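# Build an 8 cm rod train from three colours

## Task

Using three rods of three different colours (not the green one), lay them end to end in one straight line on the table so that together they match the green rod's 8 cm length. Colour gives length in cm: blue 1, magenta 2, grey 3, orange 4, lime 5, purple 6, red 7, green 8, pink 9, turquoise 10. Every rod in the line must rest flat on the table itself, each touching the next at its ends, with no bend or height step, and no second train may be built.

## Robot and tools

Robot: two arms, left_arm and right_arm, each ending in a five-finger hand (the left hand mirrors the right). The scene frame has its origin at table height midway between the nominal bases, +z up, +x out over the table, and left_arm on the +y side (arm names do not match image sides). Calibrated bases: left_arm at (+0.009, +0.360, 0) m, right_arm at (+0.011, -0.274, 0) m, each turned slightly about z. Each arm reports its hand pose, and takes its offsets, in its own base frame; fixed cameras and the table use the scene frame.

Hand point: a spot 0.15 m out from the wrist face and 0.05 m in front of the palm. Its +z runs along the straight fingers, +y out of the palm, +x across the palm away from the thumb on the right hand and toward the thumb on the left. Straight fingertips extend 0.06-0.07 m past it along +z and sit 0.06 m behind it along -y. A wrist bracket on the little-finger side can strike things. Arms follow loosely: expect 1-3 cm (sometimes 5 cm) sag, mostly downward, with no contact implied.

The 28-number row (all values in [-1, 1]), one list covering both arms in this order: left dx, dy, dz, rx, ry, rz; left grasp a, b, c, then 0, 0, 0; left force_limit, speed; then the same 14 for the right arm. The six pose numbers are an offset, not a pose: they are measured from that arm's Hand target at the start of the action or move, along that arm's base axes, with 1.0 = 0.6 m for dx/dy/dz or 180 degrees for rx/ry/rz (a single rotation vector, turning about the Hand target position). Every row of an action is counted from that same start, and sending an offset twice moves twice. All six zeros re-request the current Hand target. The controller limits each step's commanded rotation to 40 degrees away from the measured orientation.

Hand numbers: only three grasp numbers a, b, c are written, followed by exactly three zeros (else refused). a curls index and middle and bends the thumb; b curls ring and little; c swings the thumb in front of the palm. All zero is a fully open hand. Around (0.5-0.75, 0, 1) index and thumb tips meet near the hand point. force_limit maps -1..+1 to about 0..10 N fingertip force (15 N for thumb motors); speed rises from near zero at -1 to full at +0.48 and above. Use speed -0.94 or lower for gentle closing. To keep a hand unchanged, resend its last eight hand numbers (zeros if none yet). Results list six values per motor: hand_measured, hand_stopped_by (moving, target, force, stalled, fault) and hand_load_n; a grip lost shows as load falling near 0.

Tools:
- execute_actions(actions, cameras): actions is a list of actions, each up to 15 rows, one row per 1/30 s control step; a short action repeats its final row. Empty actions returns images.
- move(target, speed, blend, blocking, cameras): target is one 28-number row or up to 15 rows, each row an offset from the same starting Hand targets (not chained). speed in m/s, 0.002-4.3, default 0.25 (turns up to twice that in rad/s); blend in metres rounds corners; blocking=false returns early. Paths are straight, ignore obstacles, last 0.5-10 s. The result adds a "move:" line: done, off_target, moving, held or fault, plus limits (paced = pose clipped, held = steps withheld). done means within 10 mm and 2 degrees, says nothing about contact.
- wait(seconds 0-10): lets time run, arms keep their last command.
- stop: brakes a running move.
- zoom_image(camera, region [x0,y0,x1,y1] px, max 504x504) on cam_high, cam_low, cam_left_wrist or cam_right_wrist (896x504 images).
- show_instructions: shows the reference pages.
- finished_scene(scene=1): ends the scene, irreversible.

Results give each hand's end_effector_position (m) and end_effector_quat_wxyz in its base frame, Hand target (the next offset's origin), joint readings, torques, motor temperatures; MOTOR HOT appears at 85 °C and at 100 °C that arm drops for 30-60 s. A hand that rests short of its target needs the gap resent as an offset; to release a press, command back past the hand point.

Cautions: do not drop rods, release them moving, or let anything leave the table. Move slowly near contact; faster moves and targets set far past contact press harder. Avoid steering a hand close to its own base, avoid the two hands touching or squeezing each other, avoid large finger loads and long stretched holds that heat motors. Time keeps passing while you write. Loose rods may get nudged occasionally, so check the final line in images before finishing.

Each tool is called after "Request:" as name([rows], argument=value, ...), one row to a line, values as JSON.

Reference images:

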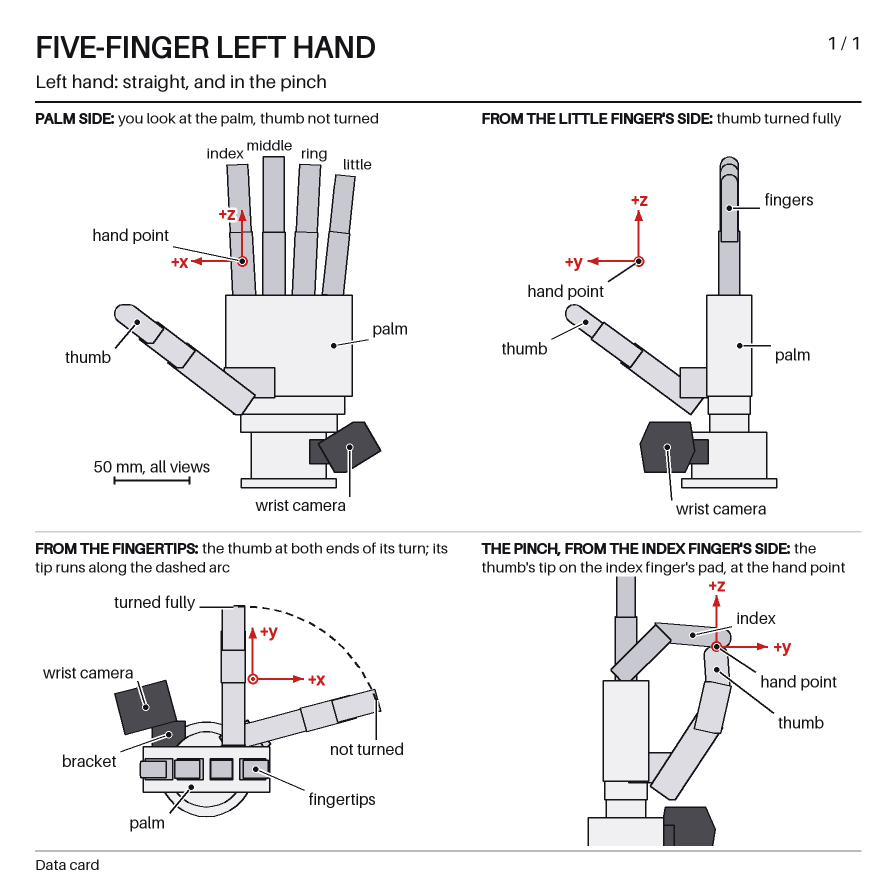

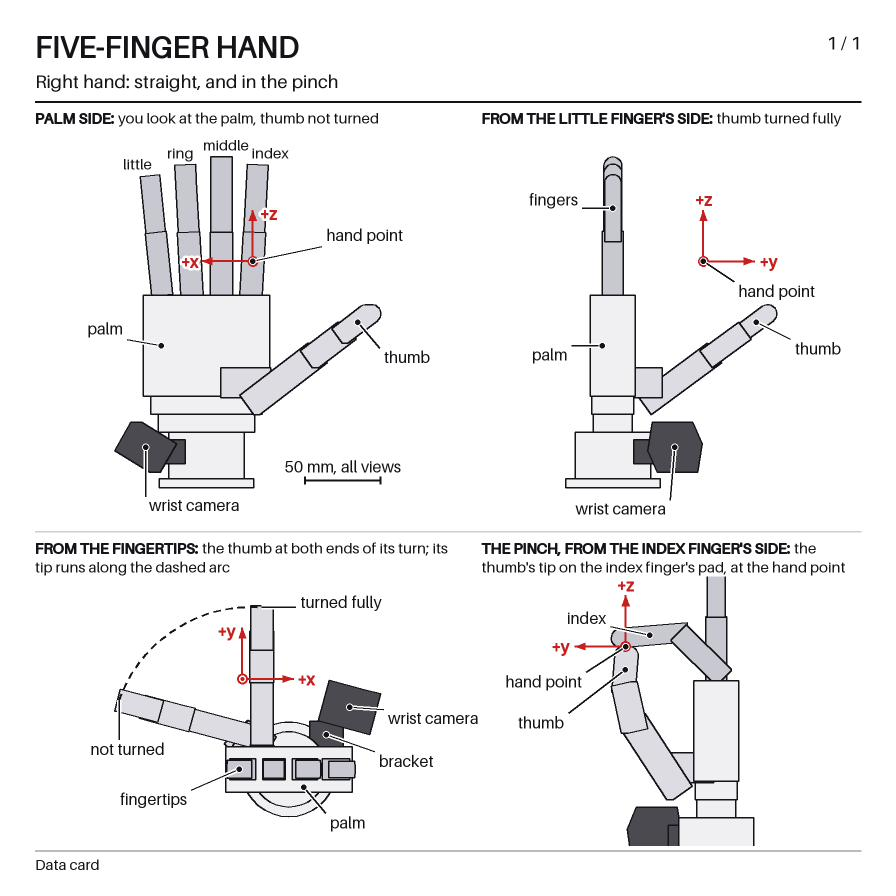

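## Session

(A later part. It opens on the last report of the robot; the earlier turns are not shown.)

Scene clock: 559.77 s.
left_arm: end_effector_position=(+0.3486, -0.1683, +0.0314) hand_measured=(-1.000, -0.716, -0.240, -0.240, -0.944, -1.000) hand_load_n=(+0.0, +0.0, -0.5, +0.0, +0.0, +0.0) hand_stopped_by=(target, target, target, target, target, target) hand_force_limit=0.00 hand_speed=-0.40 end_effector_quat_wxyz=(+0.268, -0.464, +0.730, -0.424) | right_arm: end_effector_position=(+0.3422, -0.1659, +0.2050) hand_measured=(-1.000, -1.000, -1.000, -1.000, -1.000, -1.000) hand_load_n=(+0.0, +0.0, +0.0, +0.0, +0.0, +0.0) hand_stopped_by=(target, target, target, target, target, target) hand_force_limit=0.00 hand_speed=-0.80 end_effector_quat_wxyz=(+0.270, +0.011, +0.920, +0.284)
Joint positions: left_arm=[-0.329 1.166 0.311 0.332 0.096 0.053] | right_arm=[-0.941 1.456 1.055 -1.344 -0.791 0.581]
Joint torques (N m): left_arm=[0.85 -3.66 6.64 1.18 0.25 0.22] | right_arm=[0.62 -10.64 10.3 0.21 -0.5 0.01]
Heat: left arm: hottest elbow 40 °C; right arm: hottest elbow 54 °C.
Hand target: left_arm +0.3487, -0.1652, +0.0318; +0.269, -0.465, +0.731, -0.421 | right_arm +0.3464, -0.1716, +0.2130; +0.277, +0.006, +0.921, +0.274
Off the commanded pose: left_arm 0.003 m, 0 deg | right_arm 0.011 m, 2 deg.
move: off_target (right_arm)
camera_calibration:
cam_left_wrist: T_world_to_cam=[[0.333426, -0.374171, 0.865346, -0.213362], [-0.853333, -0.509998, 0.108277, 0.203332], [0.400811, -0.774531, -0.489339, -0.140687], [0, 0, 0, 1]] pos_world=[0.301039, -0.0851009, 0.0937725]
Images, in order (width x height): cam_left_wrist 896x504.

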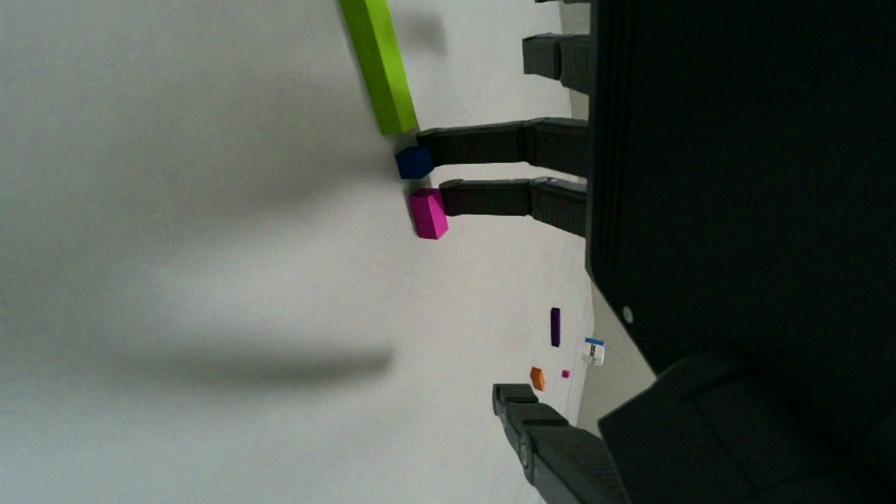

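Request:
move([
  [0.0302, -0.0142, 0.0017, 0, 0, 0, 0.38,0,0,0,0,0, 0, -0.4, 0,0,0,0,0,0, 0,0,0,0,0,0, 0, -0.8],
  [0.0302, -0.0142, 0.0883, 0, 0, 0, 0.38,0,0,0,0,0, 0, -0.4, 0,0,0,0,0,0, 0,0,0,0,0,0, 0, -0.8],
  [0.0513, 0.1737, 0.0883, 0, 0, 0.032, 0.38,0,0,0,0,0, 0, -0.4, 0,0,0,0,0,0, 0,0,0,0,0,0, 0, -0.8],
  [0.0513, 0.1737, 0.022, 0, 0, 0.032, 0.38,0,0,0,0,0, 0, -0.4, 0,0,0,0,0,0, 0,0,0,0,0,0, 0, -0.8],
], speed=[0.05, 0.08, 0.12, 0.06], blend=[0, 0.01, 0.01, 0], cameras=["cam_high", "cam_left_wrist"])

Request:
zoom_image(camera="cam_high", region=[400, 150, 500, 240])

Request:
zoom_image(camera="cam_left_wrist", region=[260, 140, 460, 440])

Scene clock: 579.07 s.
left_arm: end_effector_position=(+0.3756, -0.0624, +0.0428) hand_measured=(-1.000, -0.716, -0.240, -0.240, -0.944, -1.000) hand_load_n=(+0.0, +0.0, +0.0, +0.0, +0.0, +0.0) hand_stopped_by=(target, target, target, target, target, target) hand_force_limit=0.00 hand_speed=-0.40 end_effector_quat_wxyz=(+0.282, -0.507, +0.707, -0.404) | right_arm: end_effector_position=(+0.3422, -0.1659, +0.2050) hand_measured=(-1.000, -1.000, -1.000, -1.000, -1.000, -1.000) hand_load_n=(+0.0, +0.0, +0.0, +0.0, +0.5, +0.0) hand_stopped_by=(target, target, target, target, target, target) hand_force_limit=0.00 hand_speed=-0.80 end_effector_quat_wxyz=(+0.270, +0.011, +0.920, +0.284)
Joint positions: left_arm=[0.05 1.137 0.358 0.205 0.331 0.195] | right_arm=[-0.941 1.456 1.055 -1.344 -0.791 0.581]
Joint torques (N m): left_arm=[1.08 -2.61 6.99 2.19 0.36 0.25] | right_arm=[0.67 -10.58 10.3 0.21 -0.5 0.01]
Heat: left arm: hottest elbow 40 °C; right arm: hottest elbow 54 °C.
Hand target: left_arm +0.3795, -0.0610, +0.0450; +0.289, -0.502, +0.706, -0.407 | right_arm +0.3464, -0.1716, +0.2130; +0.277, +0.006, +0.921, +0.274
Off the commanded pose: left_arm 0.005 m, 1 deg | right_arm 0.011 m, 2 deg.
move: off_target (right_arm)
camera_calibration:
cam_left_wrist: T_world_to_cam=[[0.38987, -0.334685, 0.857897, -0.210993], [-0.791478, -0.597986, 0.126398, 0.249639], [0.470707, -0.728285, -0.498032, -0.0868722], [0, 0, 0, 1]] pos_world=[0.320735, 0.0153965, 0.106191]
Images, in order (width x height): cam_high 896x504, cam_left_wrist 896x504.

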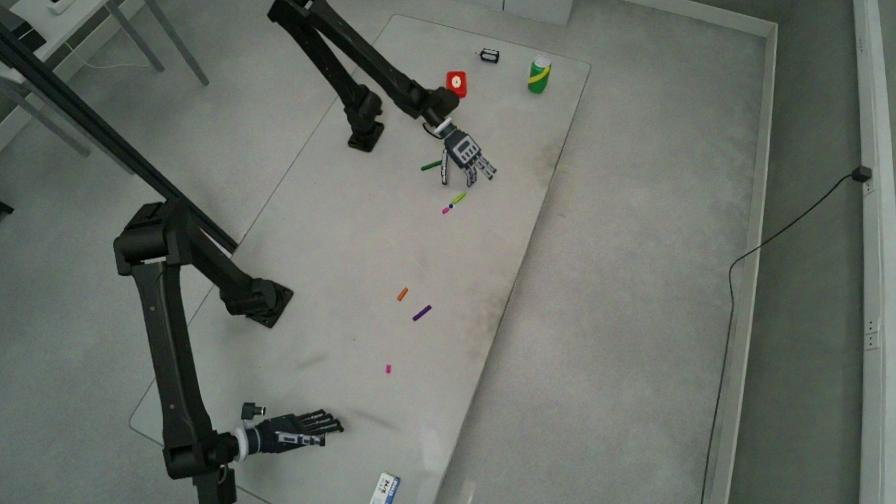

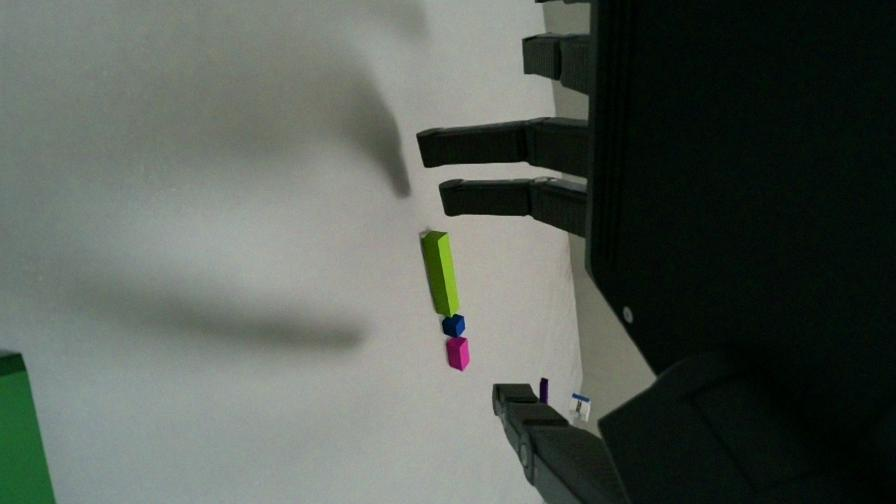

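Scaled by 5.040 from the camera's 896x504 image, which has a finer 1280x720 frame.

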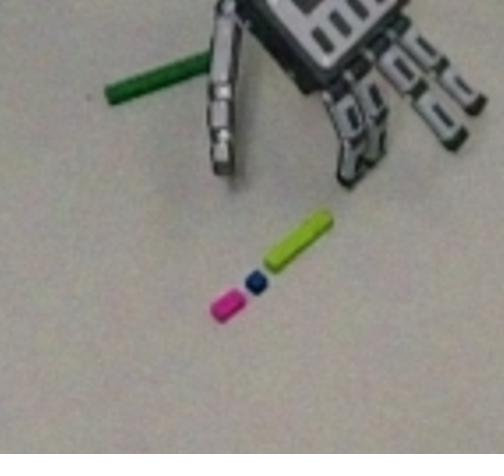

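Scaled by 1.680 from the camera's 896x504 image, which has a finer 1280x720 frame.

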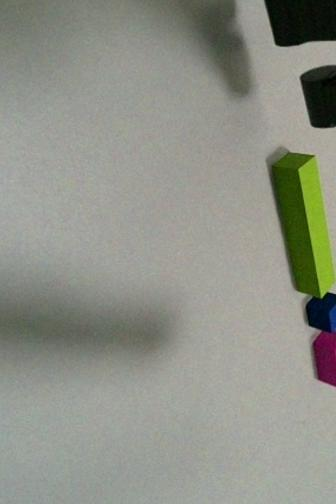

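Request:
move([
  [0.0078, -0.0028, -0.0208, 0, 0, 0, 0.38,0,0,0,0,0, 0, -0.4, 0,0,0,0,0,0, 0,0,0,0,0,0, 0, -0.8],
  [-0.015, -0.0588, -0.0208, 0, 0, 0, 0.38,0,0,0,0,0, 0, -0.4, 0,0,0,0,0,0, 0,0,0,0,0,0, 0, -0.8],
], speed=[0.05, 0.04], cameras=["cam_high", "cam_left_wrist"])

Request:
zoom_image(camera="cam_high", region=[400, 150, 500, 240])

Request:
zoom_image(camera="cam_left_wrist", region=[360, 140, 540, 400])

Scene clock: 590.33 s.
left_arm: end_effector_position=(+0.3702, -0.0925, +0.0299) hand_measured=(-1.000, -0.716, -0.240, -0.240, -0.944, -1.000) hand_load_n=(-0.5, +0.0, +0.0, +0.0, +0.0, +0.0) hand_stopped_by=(target, target, target, target, target, target) hand_force_limit=0.00 hand_speed=-0.40 end_effector_quat_wxyz=(+0.288, -0.503, +0.709, -0.401) | right_arm: end_effector_position=(+0.3422, -0.1659, +0.2050) hand_measured=(-1.000, -1.000, -1.000, -1.000, -1.000, -1.000) hand_load_n=(+0.0, +0.0, +0.0, +0.0, +0.0, +0.5) hand_stopped_by=(target, target, target, target, target, target) hand_force_limit=0.00 hand_speed=-0.80 end_effector_quat_wxyz=(+0.270, +0.011, +0.920, +0.284)
Joint positions: left_arm=[-0.075 1.167 0.324 0.29 0.219 0.139] | right_arm=[-0.941 1.456 1.055 -1.344 -0.791 0.581]
Joint torques (N m): left_arm=[-0.26 -3.55 6.16 2.22 0.06 0] | right_arm=[0.62 -10.52 10.3 0.21 -0.51 0.01]
Heat: left arm: hottest elbow 41 °C; right arm: hottest elbow 54 °C.
Hand target: left_arm +0.3706, -0.0963, +0.0326; +0.289, -0.502, +0.706, -0.407 | right_arm +0.3464, -0.1716, +0.2130; +0.277, +0.006, +0.921, +0.274
Off the commanded pose: left_arm 0.005 m, 1 deg | right_arm 0.011 m, 2 deg.
move: off_target (right_arm)
camera_calibration:
cam_left_wrist: T_world_to_cam=[[0.383793, -0.347514, 0.855533, -0.206768], [-0.793525, -0.597936, 0.113097, 0.23016], [0.472251, -0.722293, -0.505245, -0.112527], [0, 0, 0, 1]] pos_world=[0.315135, -0.015511, 0.0940126]
Images, in order (width x height): cam_high 896x504, cam_left_wrist 896x504.

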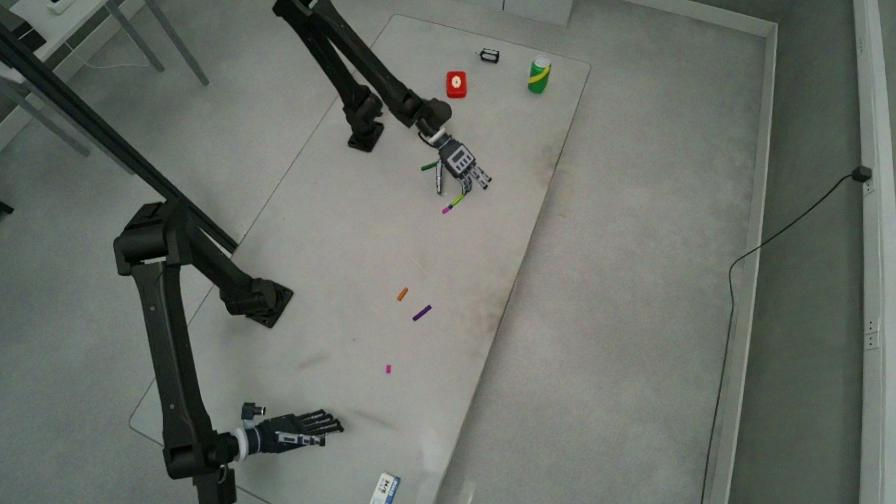

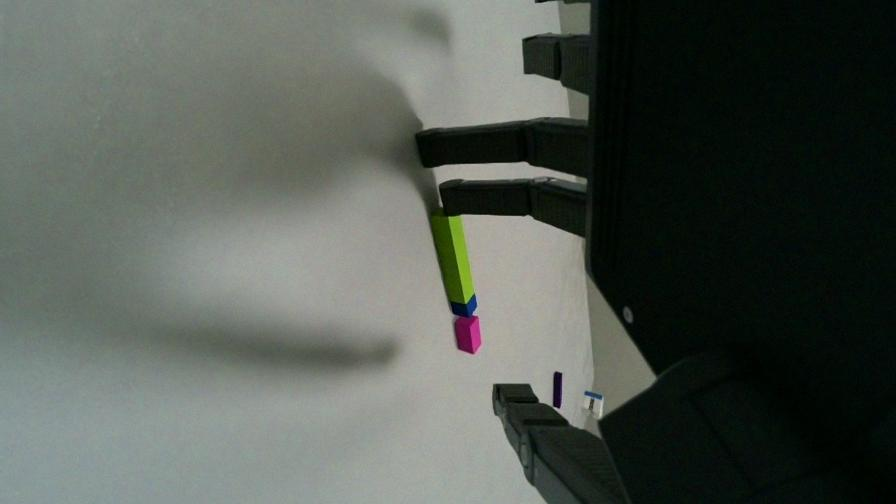

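Scaled by 5.040 from the camera's 896x504 image, which has a finer 1280x720 frame.

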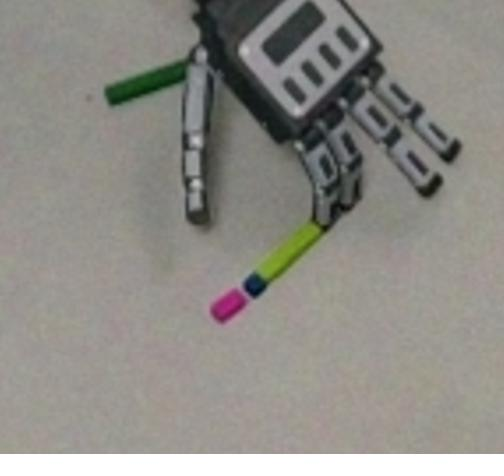

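Scaled by 1.938 from the camera's 896x504 image, which has a finer 1280x720 frame.

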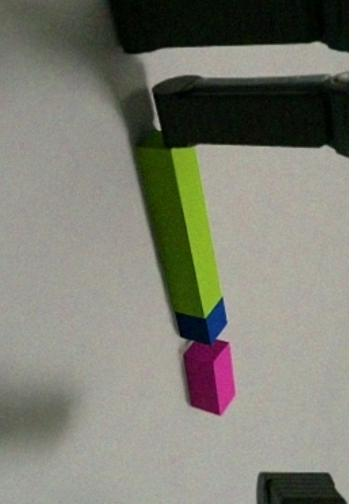

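Request:
move(target=[-0.0102, -0.0212, 0, 0, 0, 0, 0.38,0,0,0,0,0, 0, -0.4, 0,0,0,0,0,0, 0,0,0,0,0,0, 0, -0.8], speed=0.04, cameras=["cam_high", "cam_left_wrist"])

Request:
zoom_image(camera="cam_high", region=[420, 170, 490, 230])

Request:
zoom_image(camera="cam_left_wrist", region=[380, 180, 540, 380])

Scene clock: 597.27 s.
left_arm: end_effector_position=(+0.3643, -0.1050, +0.0298) hand_measured=(-1.000, -0.716, -0.240, -0.240, -0.944, -1.000) hand_load_n=(+0.0, -0.5, +0.0, +0.0, +0.0, +0.0) hand_stopped_by=(target, target, target, target, target, target) hand_force_limit=0.00 hand_speed=-0.40 end_effector_quat_wxyz=(+0.288, -0.503, +0.709, -0.401) | right_arm: end_effector_position=(+0.3422, -0.1659, +0.2050) hand_measured=(-1.000, -1.000, -1.000, -1.000, -1.000, -1.000) hand_load_n=(+0.0, -0.5, +0.0, +0.0, +0.0, +0.0) hand_stopped_by=(target, target, target, target, target, target) hand_force_limit=0.00 hand_speed=-0.80 end_effector_quat_wxyz=(+0.270, +0.011, +0.920, +0.284)
Joint positions: left_arm=[-0.128 1.15 0.312 0.29 0.173 0.111] | right_arm=[-0.941 1.456 1.055 -1.344 -0.791 0.581]
Joint torques (N m): left_arm=[-0.03 -3.31 6.24 2.04 0.04 0.04] | right_arm=[0.79 -10.64 10.3 0.23 -0.5 0.01]
Heat: left arm: hottest elbow 41 °C; right arm: hottest elbow 54 °C.
Hand target: left_arm +0.3644, -0.1090, +0.0325; +0.289, -0.502, +0.706, -0.407 | right_arm +0.3464, -0.1716, +0.2130; +0.277, +0.006, +0.921, +0.274
Off the commanded pose: left_arm 0.005 m, 1 deg | right_arm 0.011 m, 2 deg.
move: off_target (right_arm)
camera_calibration:
cam_left_wrist: T_world_to_cam=[[0.38398, -0.347982, 0.855259, -0.20889], [-0.793147, -0.598537, 0.112564, 0.217779], [0.472734, -0.721569, -0.505827, -0.118868], [0, 0, 0, 1]] pos_world=[0.309133, -0.0281123, 0.0940142]
Images, in order (width x height): cam_high 896x504, cam_left_wrist 896x504.

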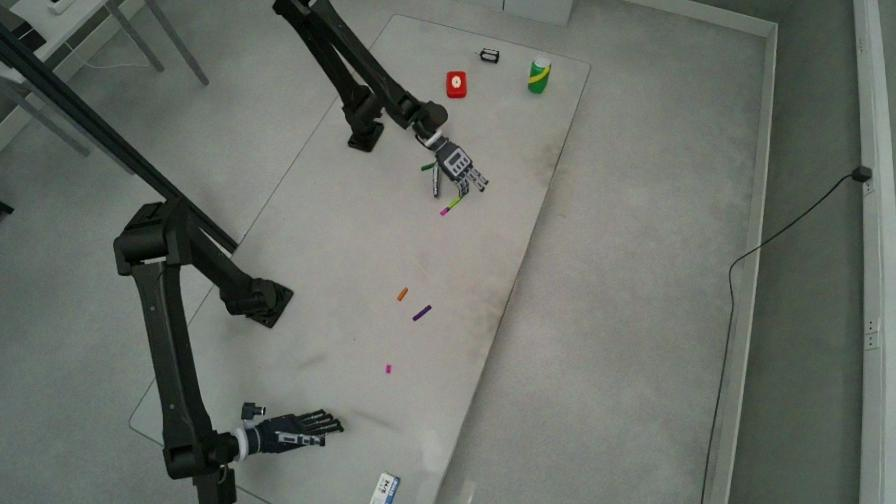

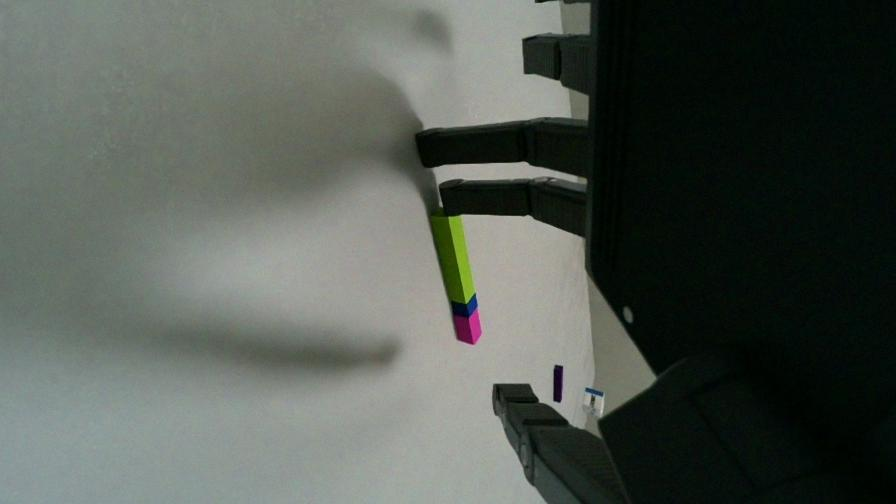

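Scaled by 7.200 from the camera's 896x504 image, which has a finer 1280x720 frame.

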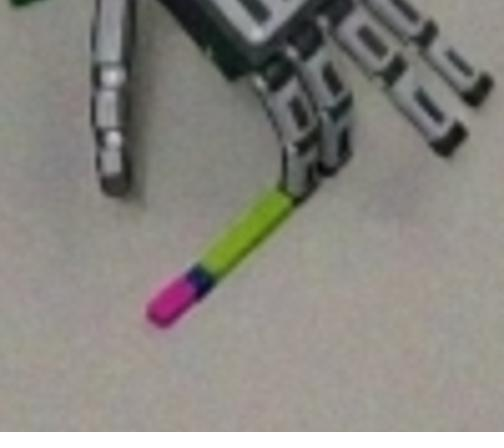

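Scaled by 2.520 from the camera's 896x504 image, which has a finer 1280x720 frame.

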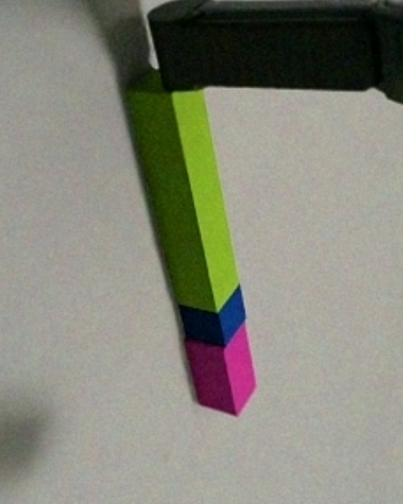

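Request:
move([
  [0.012, 0.035, 0.002, 0, 0, 0, 0.38,0,0,0,0,0, 0, -0.4, 0,0,0,0,0,0, 0,0,0,0,0,0, 0, -0.8],
  [0.012, 0.035, 0.08, 0, 0, 0, 0.38,0,0,0,0,0, 0, -0.4, 0,0,0,0,0,0, 0,0,0,0,0,0, 0, -0.8],
], speed=[0.05, 0.08], cameras=["cam_high", "cam_low", "cam_left_wrist"])

Request:
zoom_image(camera="cam_high", region=[430, 185, 480, 225])

Request:
zoom_image(camera="cam_left_wrist", region=[360, 200, 500, 370])

Request:
zoom_image(camera="cam_low", region=[390, 240, 460, 300])

Scene clock: 603.73 s.
left_arm: end_effector_position=(+0.3576, -0.0893, +0.0637) hand_measured=(-1.000, -0.716, -0.240, -0.240, -0.944, -1.000) hand_load_n=(+0.0, +0.0, +0.0, +0.0, +0.0, +0.0) hand_stopped_by=(target, target, target, target, target, target) hand_force_limit=0.00 hand_speed=-0.40 end_effector_quat_wxyz=(+0.278, -0.509, +0.710, -0.401) | right_arm: end_effector_position=(+0.3422, -0.1659, +0.2050) hand_measured=(-1.000, -1.000, -1.000, -1.000, -1.000, -1.000) hand_load_n=(+0.0, +0.0, +0.0, +0.0, +0.0, +0.0) hand_stopped_by=(target, target, target, target, target, target) hand_force_limit=0.00 hand_speed=-0.80 end_effector_quat_wxyz=(+0.270, +0.011, +0.920, +0.284)
Joint positions: left_arm=[-0.058 1.001 0.356 0.075 0.241 0.137] | right_arm=[-0.941 1.456 1.055 -1.344 -0.791 0.581]
Joint torques (N m): left_arm=[0.97 -2.32 10.5 1.18 0.31 0.25] | right_arm=[0.73 -10.64 10.3 0.2 -0.51 0.01]
Motor temperatures (°C): left_arm=[32 36 41 27 27 27] | right_arm=[29 37 55 31 31 28]
Heat: left arm: hottest elbow 41 °C; right arm: hottest elbow 55 °C.
Hand target: left_arm +0.3717, -0.0880, +0.0806; +0.290, -0.501, +0.706, -0.407 | right_arm +0.3464, -0.1716, +0.2130; +0.277, +0.006, +0.921, +0.274
Off the commanded pose: left_arm 0.022 m, 2 deg | right_arm 0.011 m, 2 deg.
move: off_target (left_arm, right_arm)
camera_calibration:
cam_left_wrist: T_world_to_cam=[[0.399382, -0.337525, 0.852391, -0.234182], [-0.791282, -0.596461, 0.134566, 0.216198], [0.462999, -0.728225, -0.505293, -0.0843336], [0, 0, 0, 1]] pos_world=[0.303648, -0.0115027, 0.127909]
Images, in order (width x height): cam_high 896x504, cam_low 896x504, cam_left_wrist 896x504.

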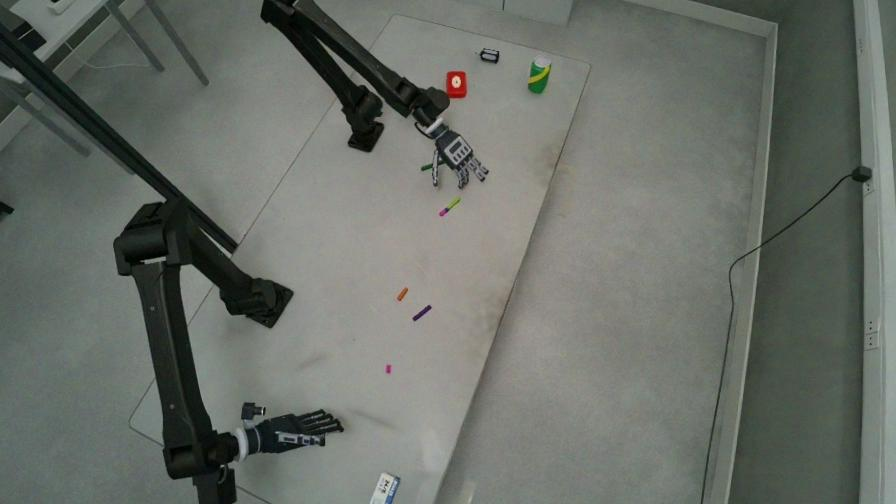

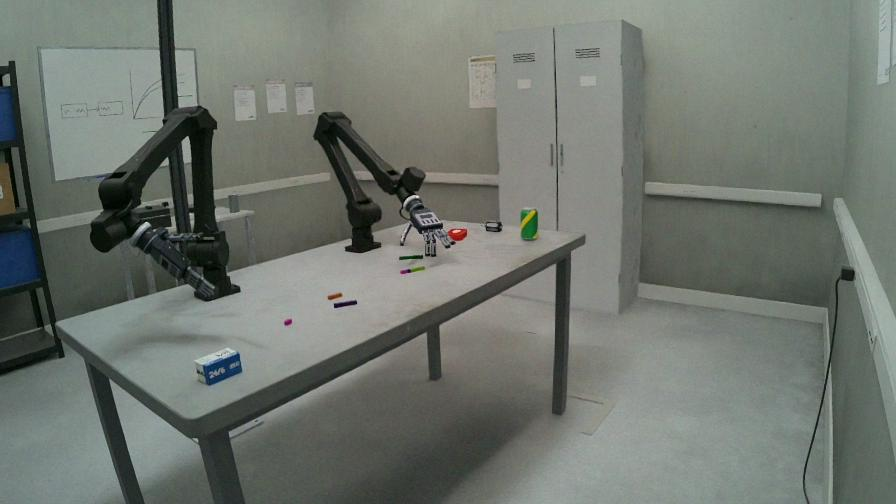

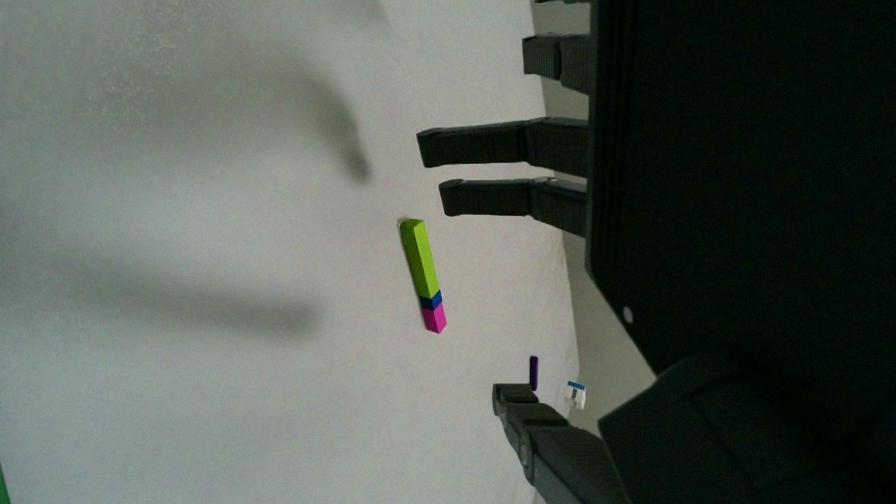

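Scaled by 10.080 from the camera's 896x504 image, which has a finer 1280x720 frame.

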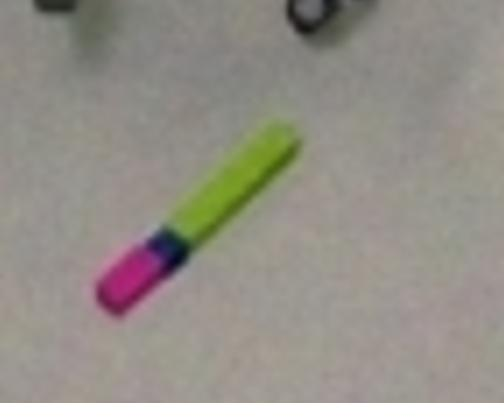

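Scaled by 2.965 from the camera's 896x504 image, which has a finer 1280x720 frame.

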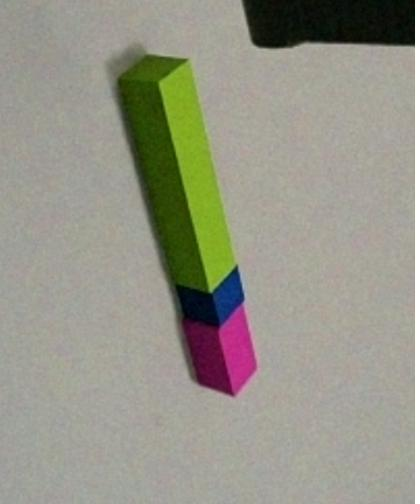

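Scaled by 7.200 from the camera's 896x504 image, which has a finer 1280x720 frame.

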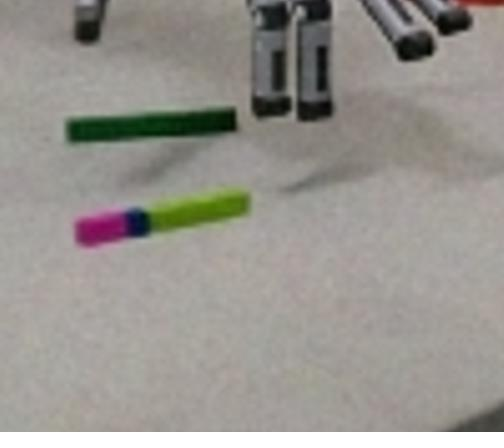

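Request:
zoom_image(camera="cam_left_wrist", region=[395, 210, 455, 280])

Request:
zoom_image(camera="cam_left_wrist", region=[405, 270, 465, 340])

Scaled by 7.200 from the camera's 896x504 image, which has a finer 1280x720 frame.

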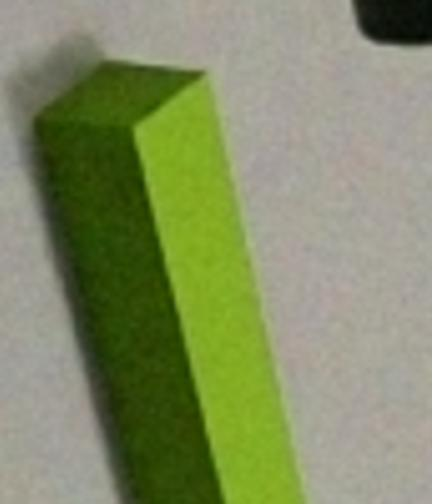

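Scaled by 7.200 from the camera's 896x504 image, which has a finer 1280x720 frame.

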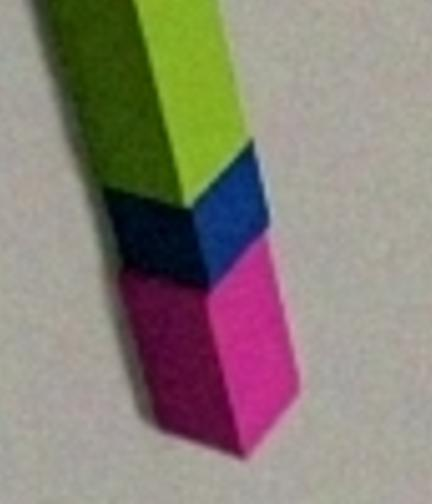

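Request:
zoom_image(camera="cam_left_wrist", region=[414, 284, 450, 316])

Scaled by 14.000 from the camera's 896x504 image, which has a finer 1280x720 frame.

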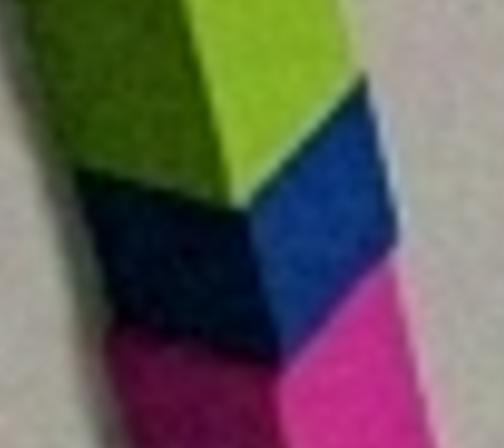

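Request:
finished_scene()

The scene is finished: the task was done.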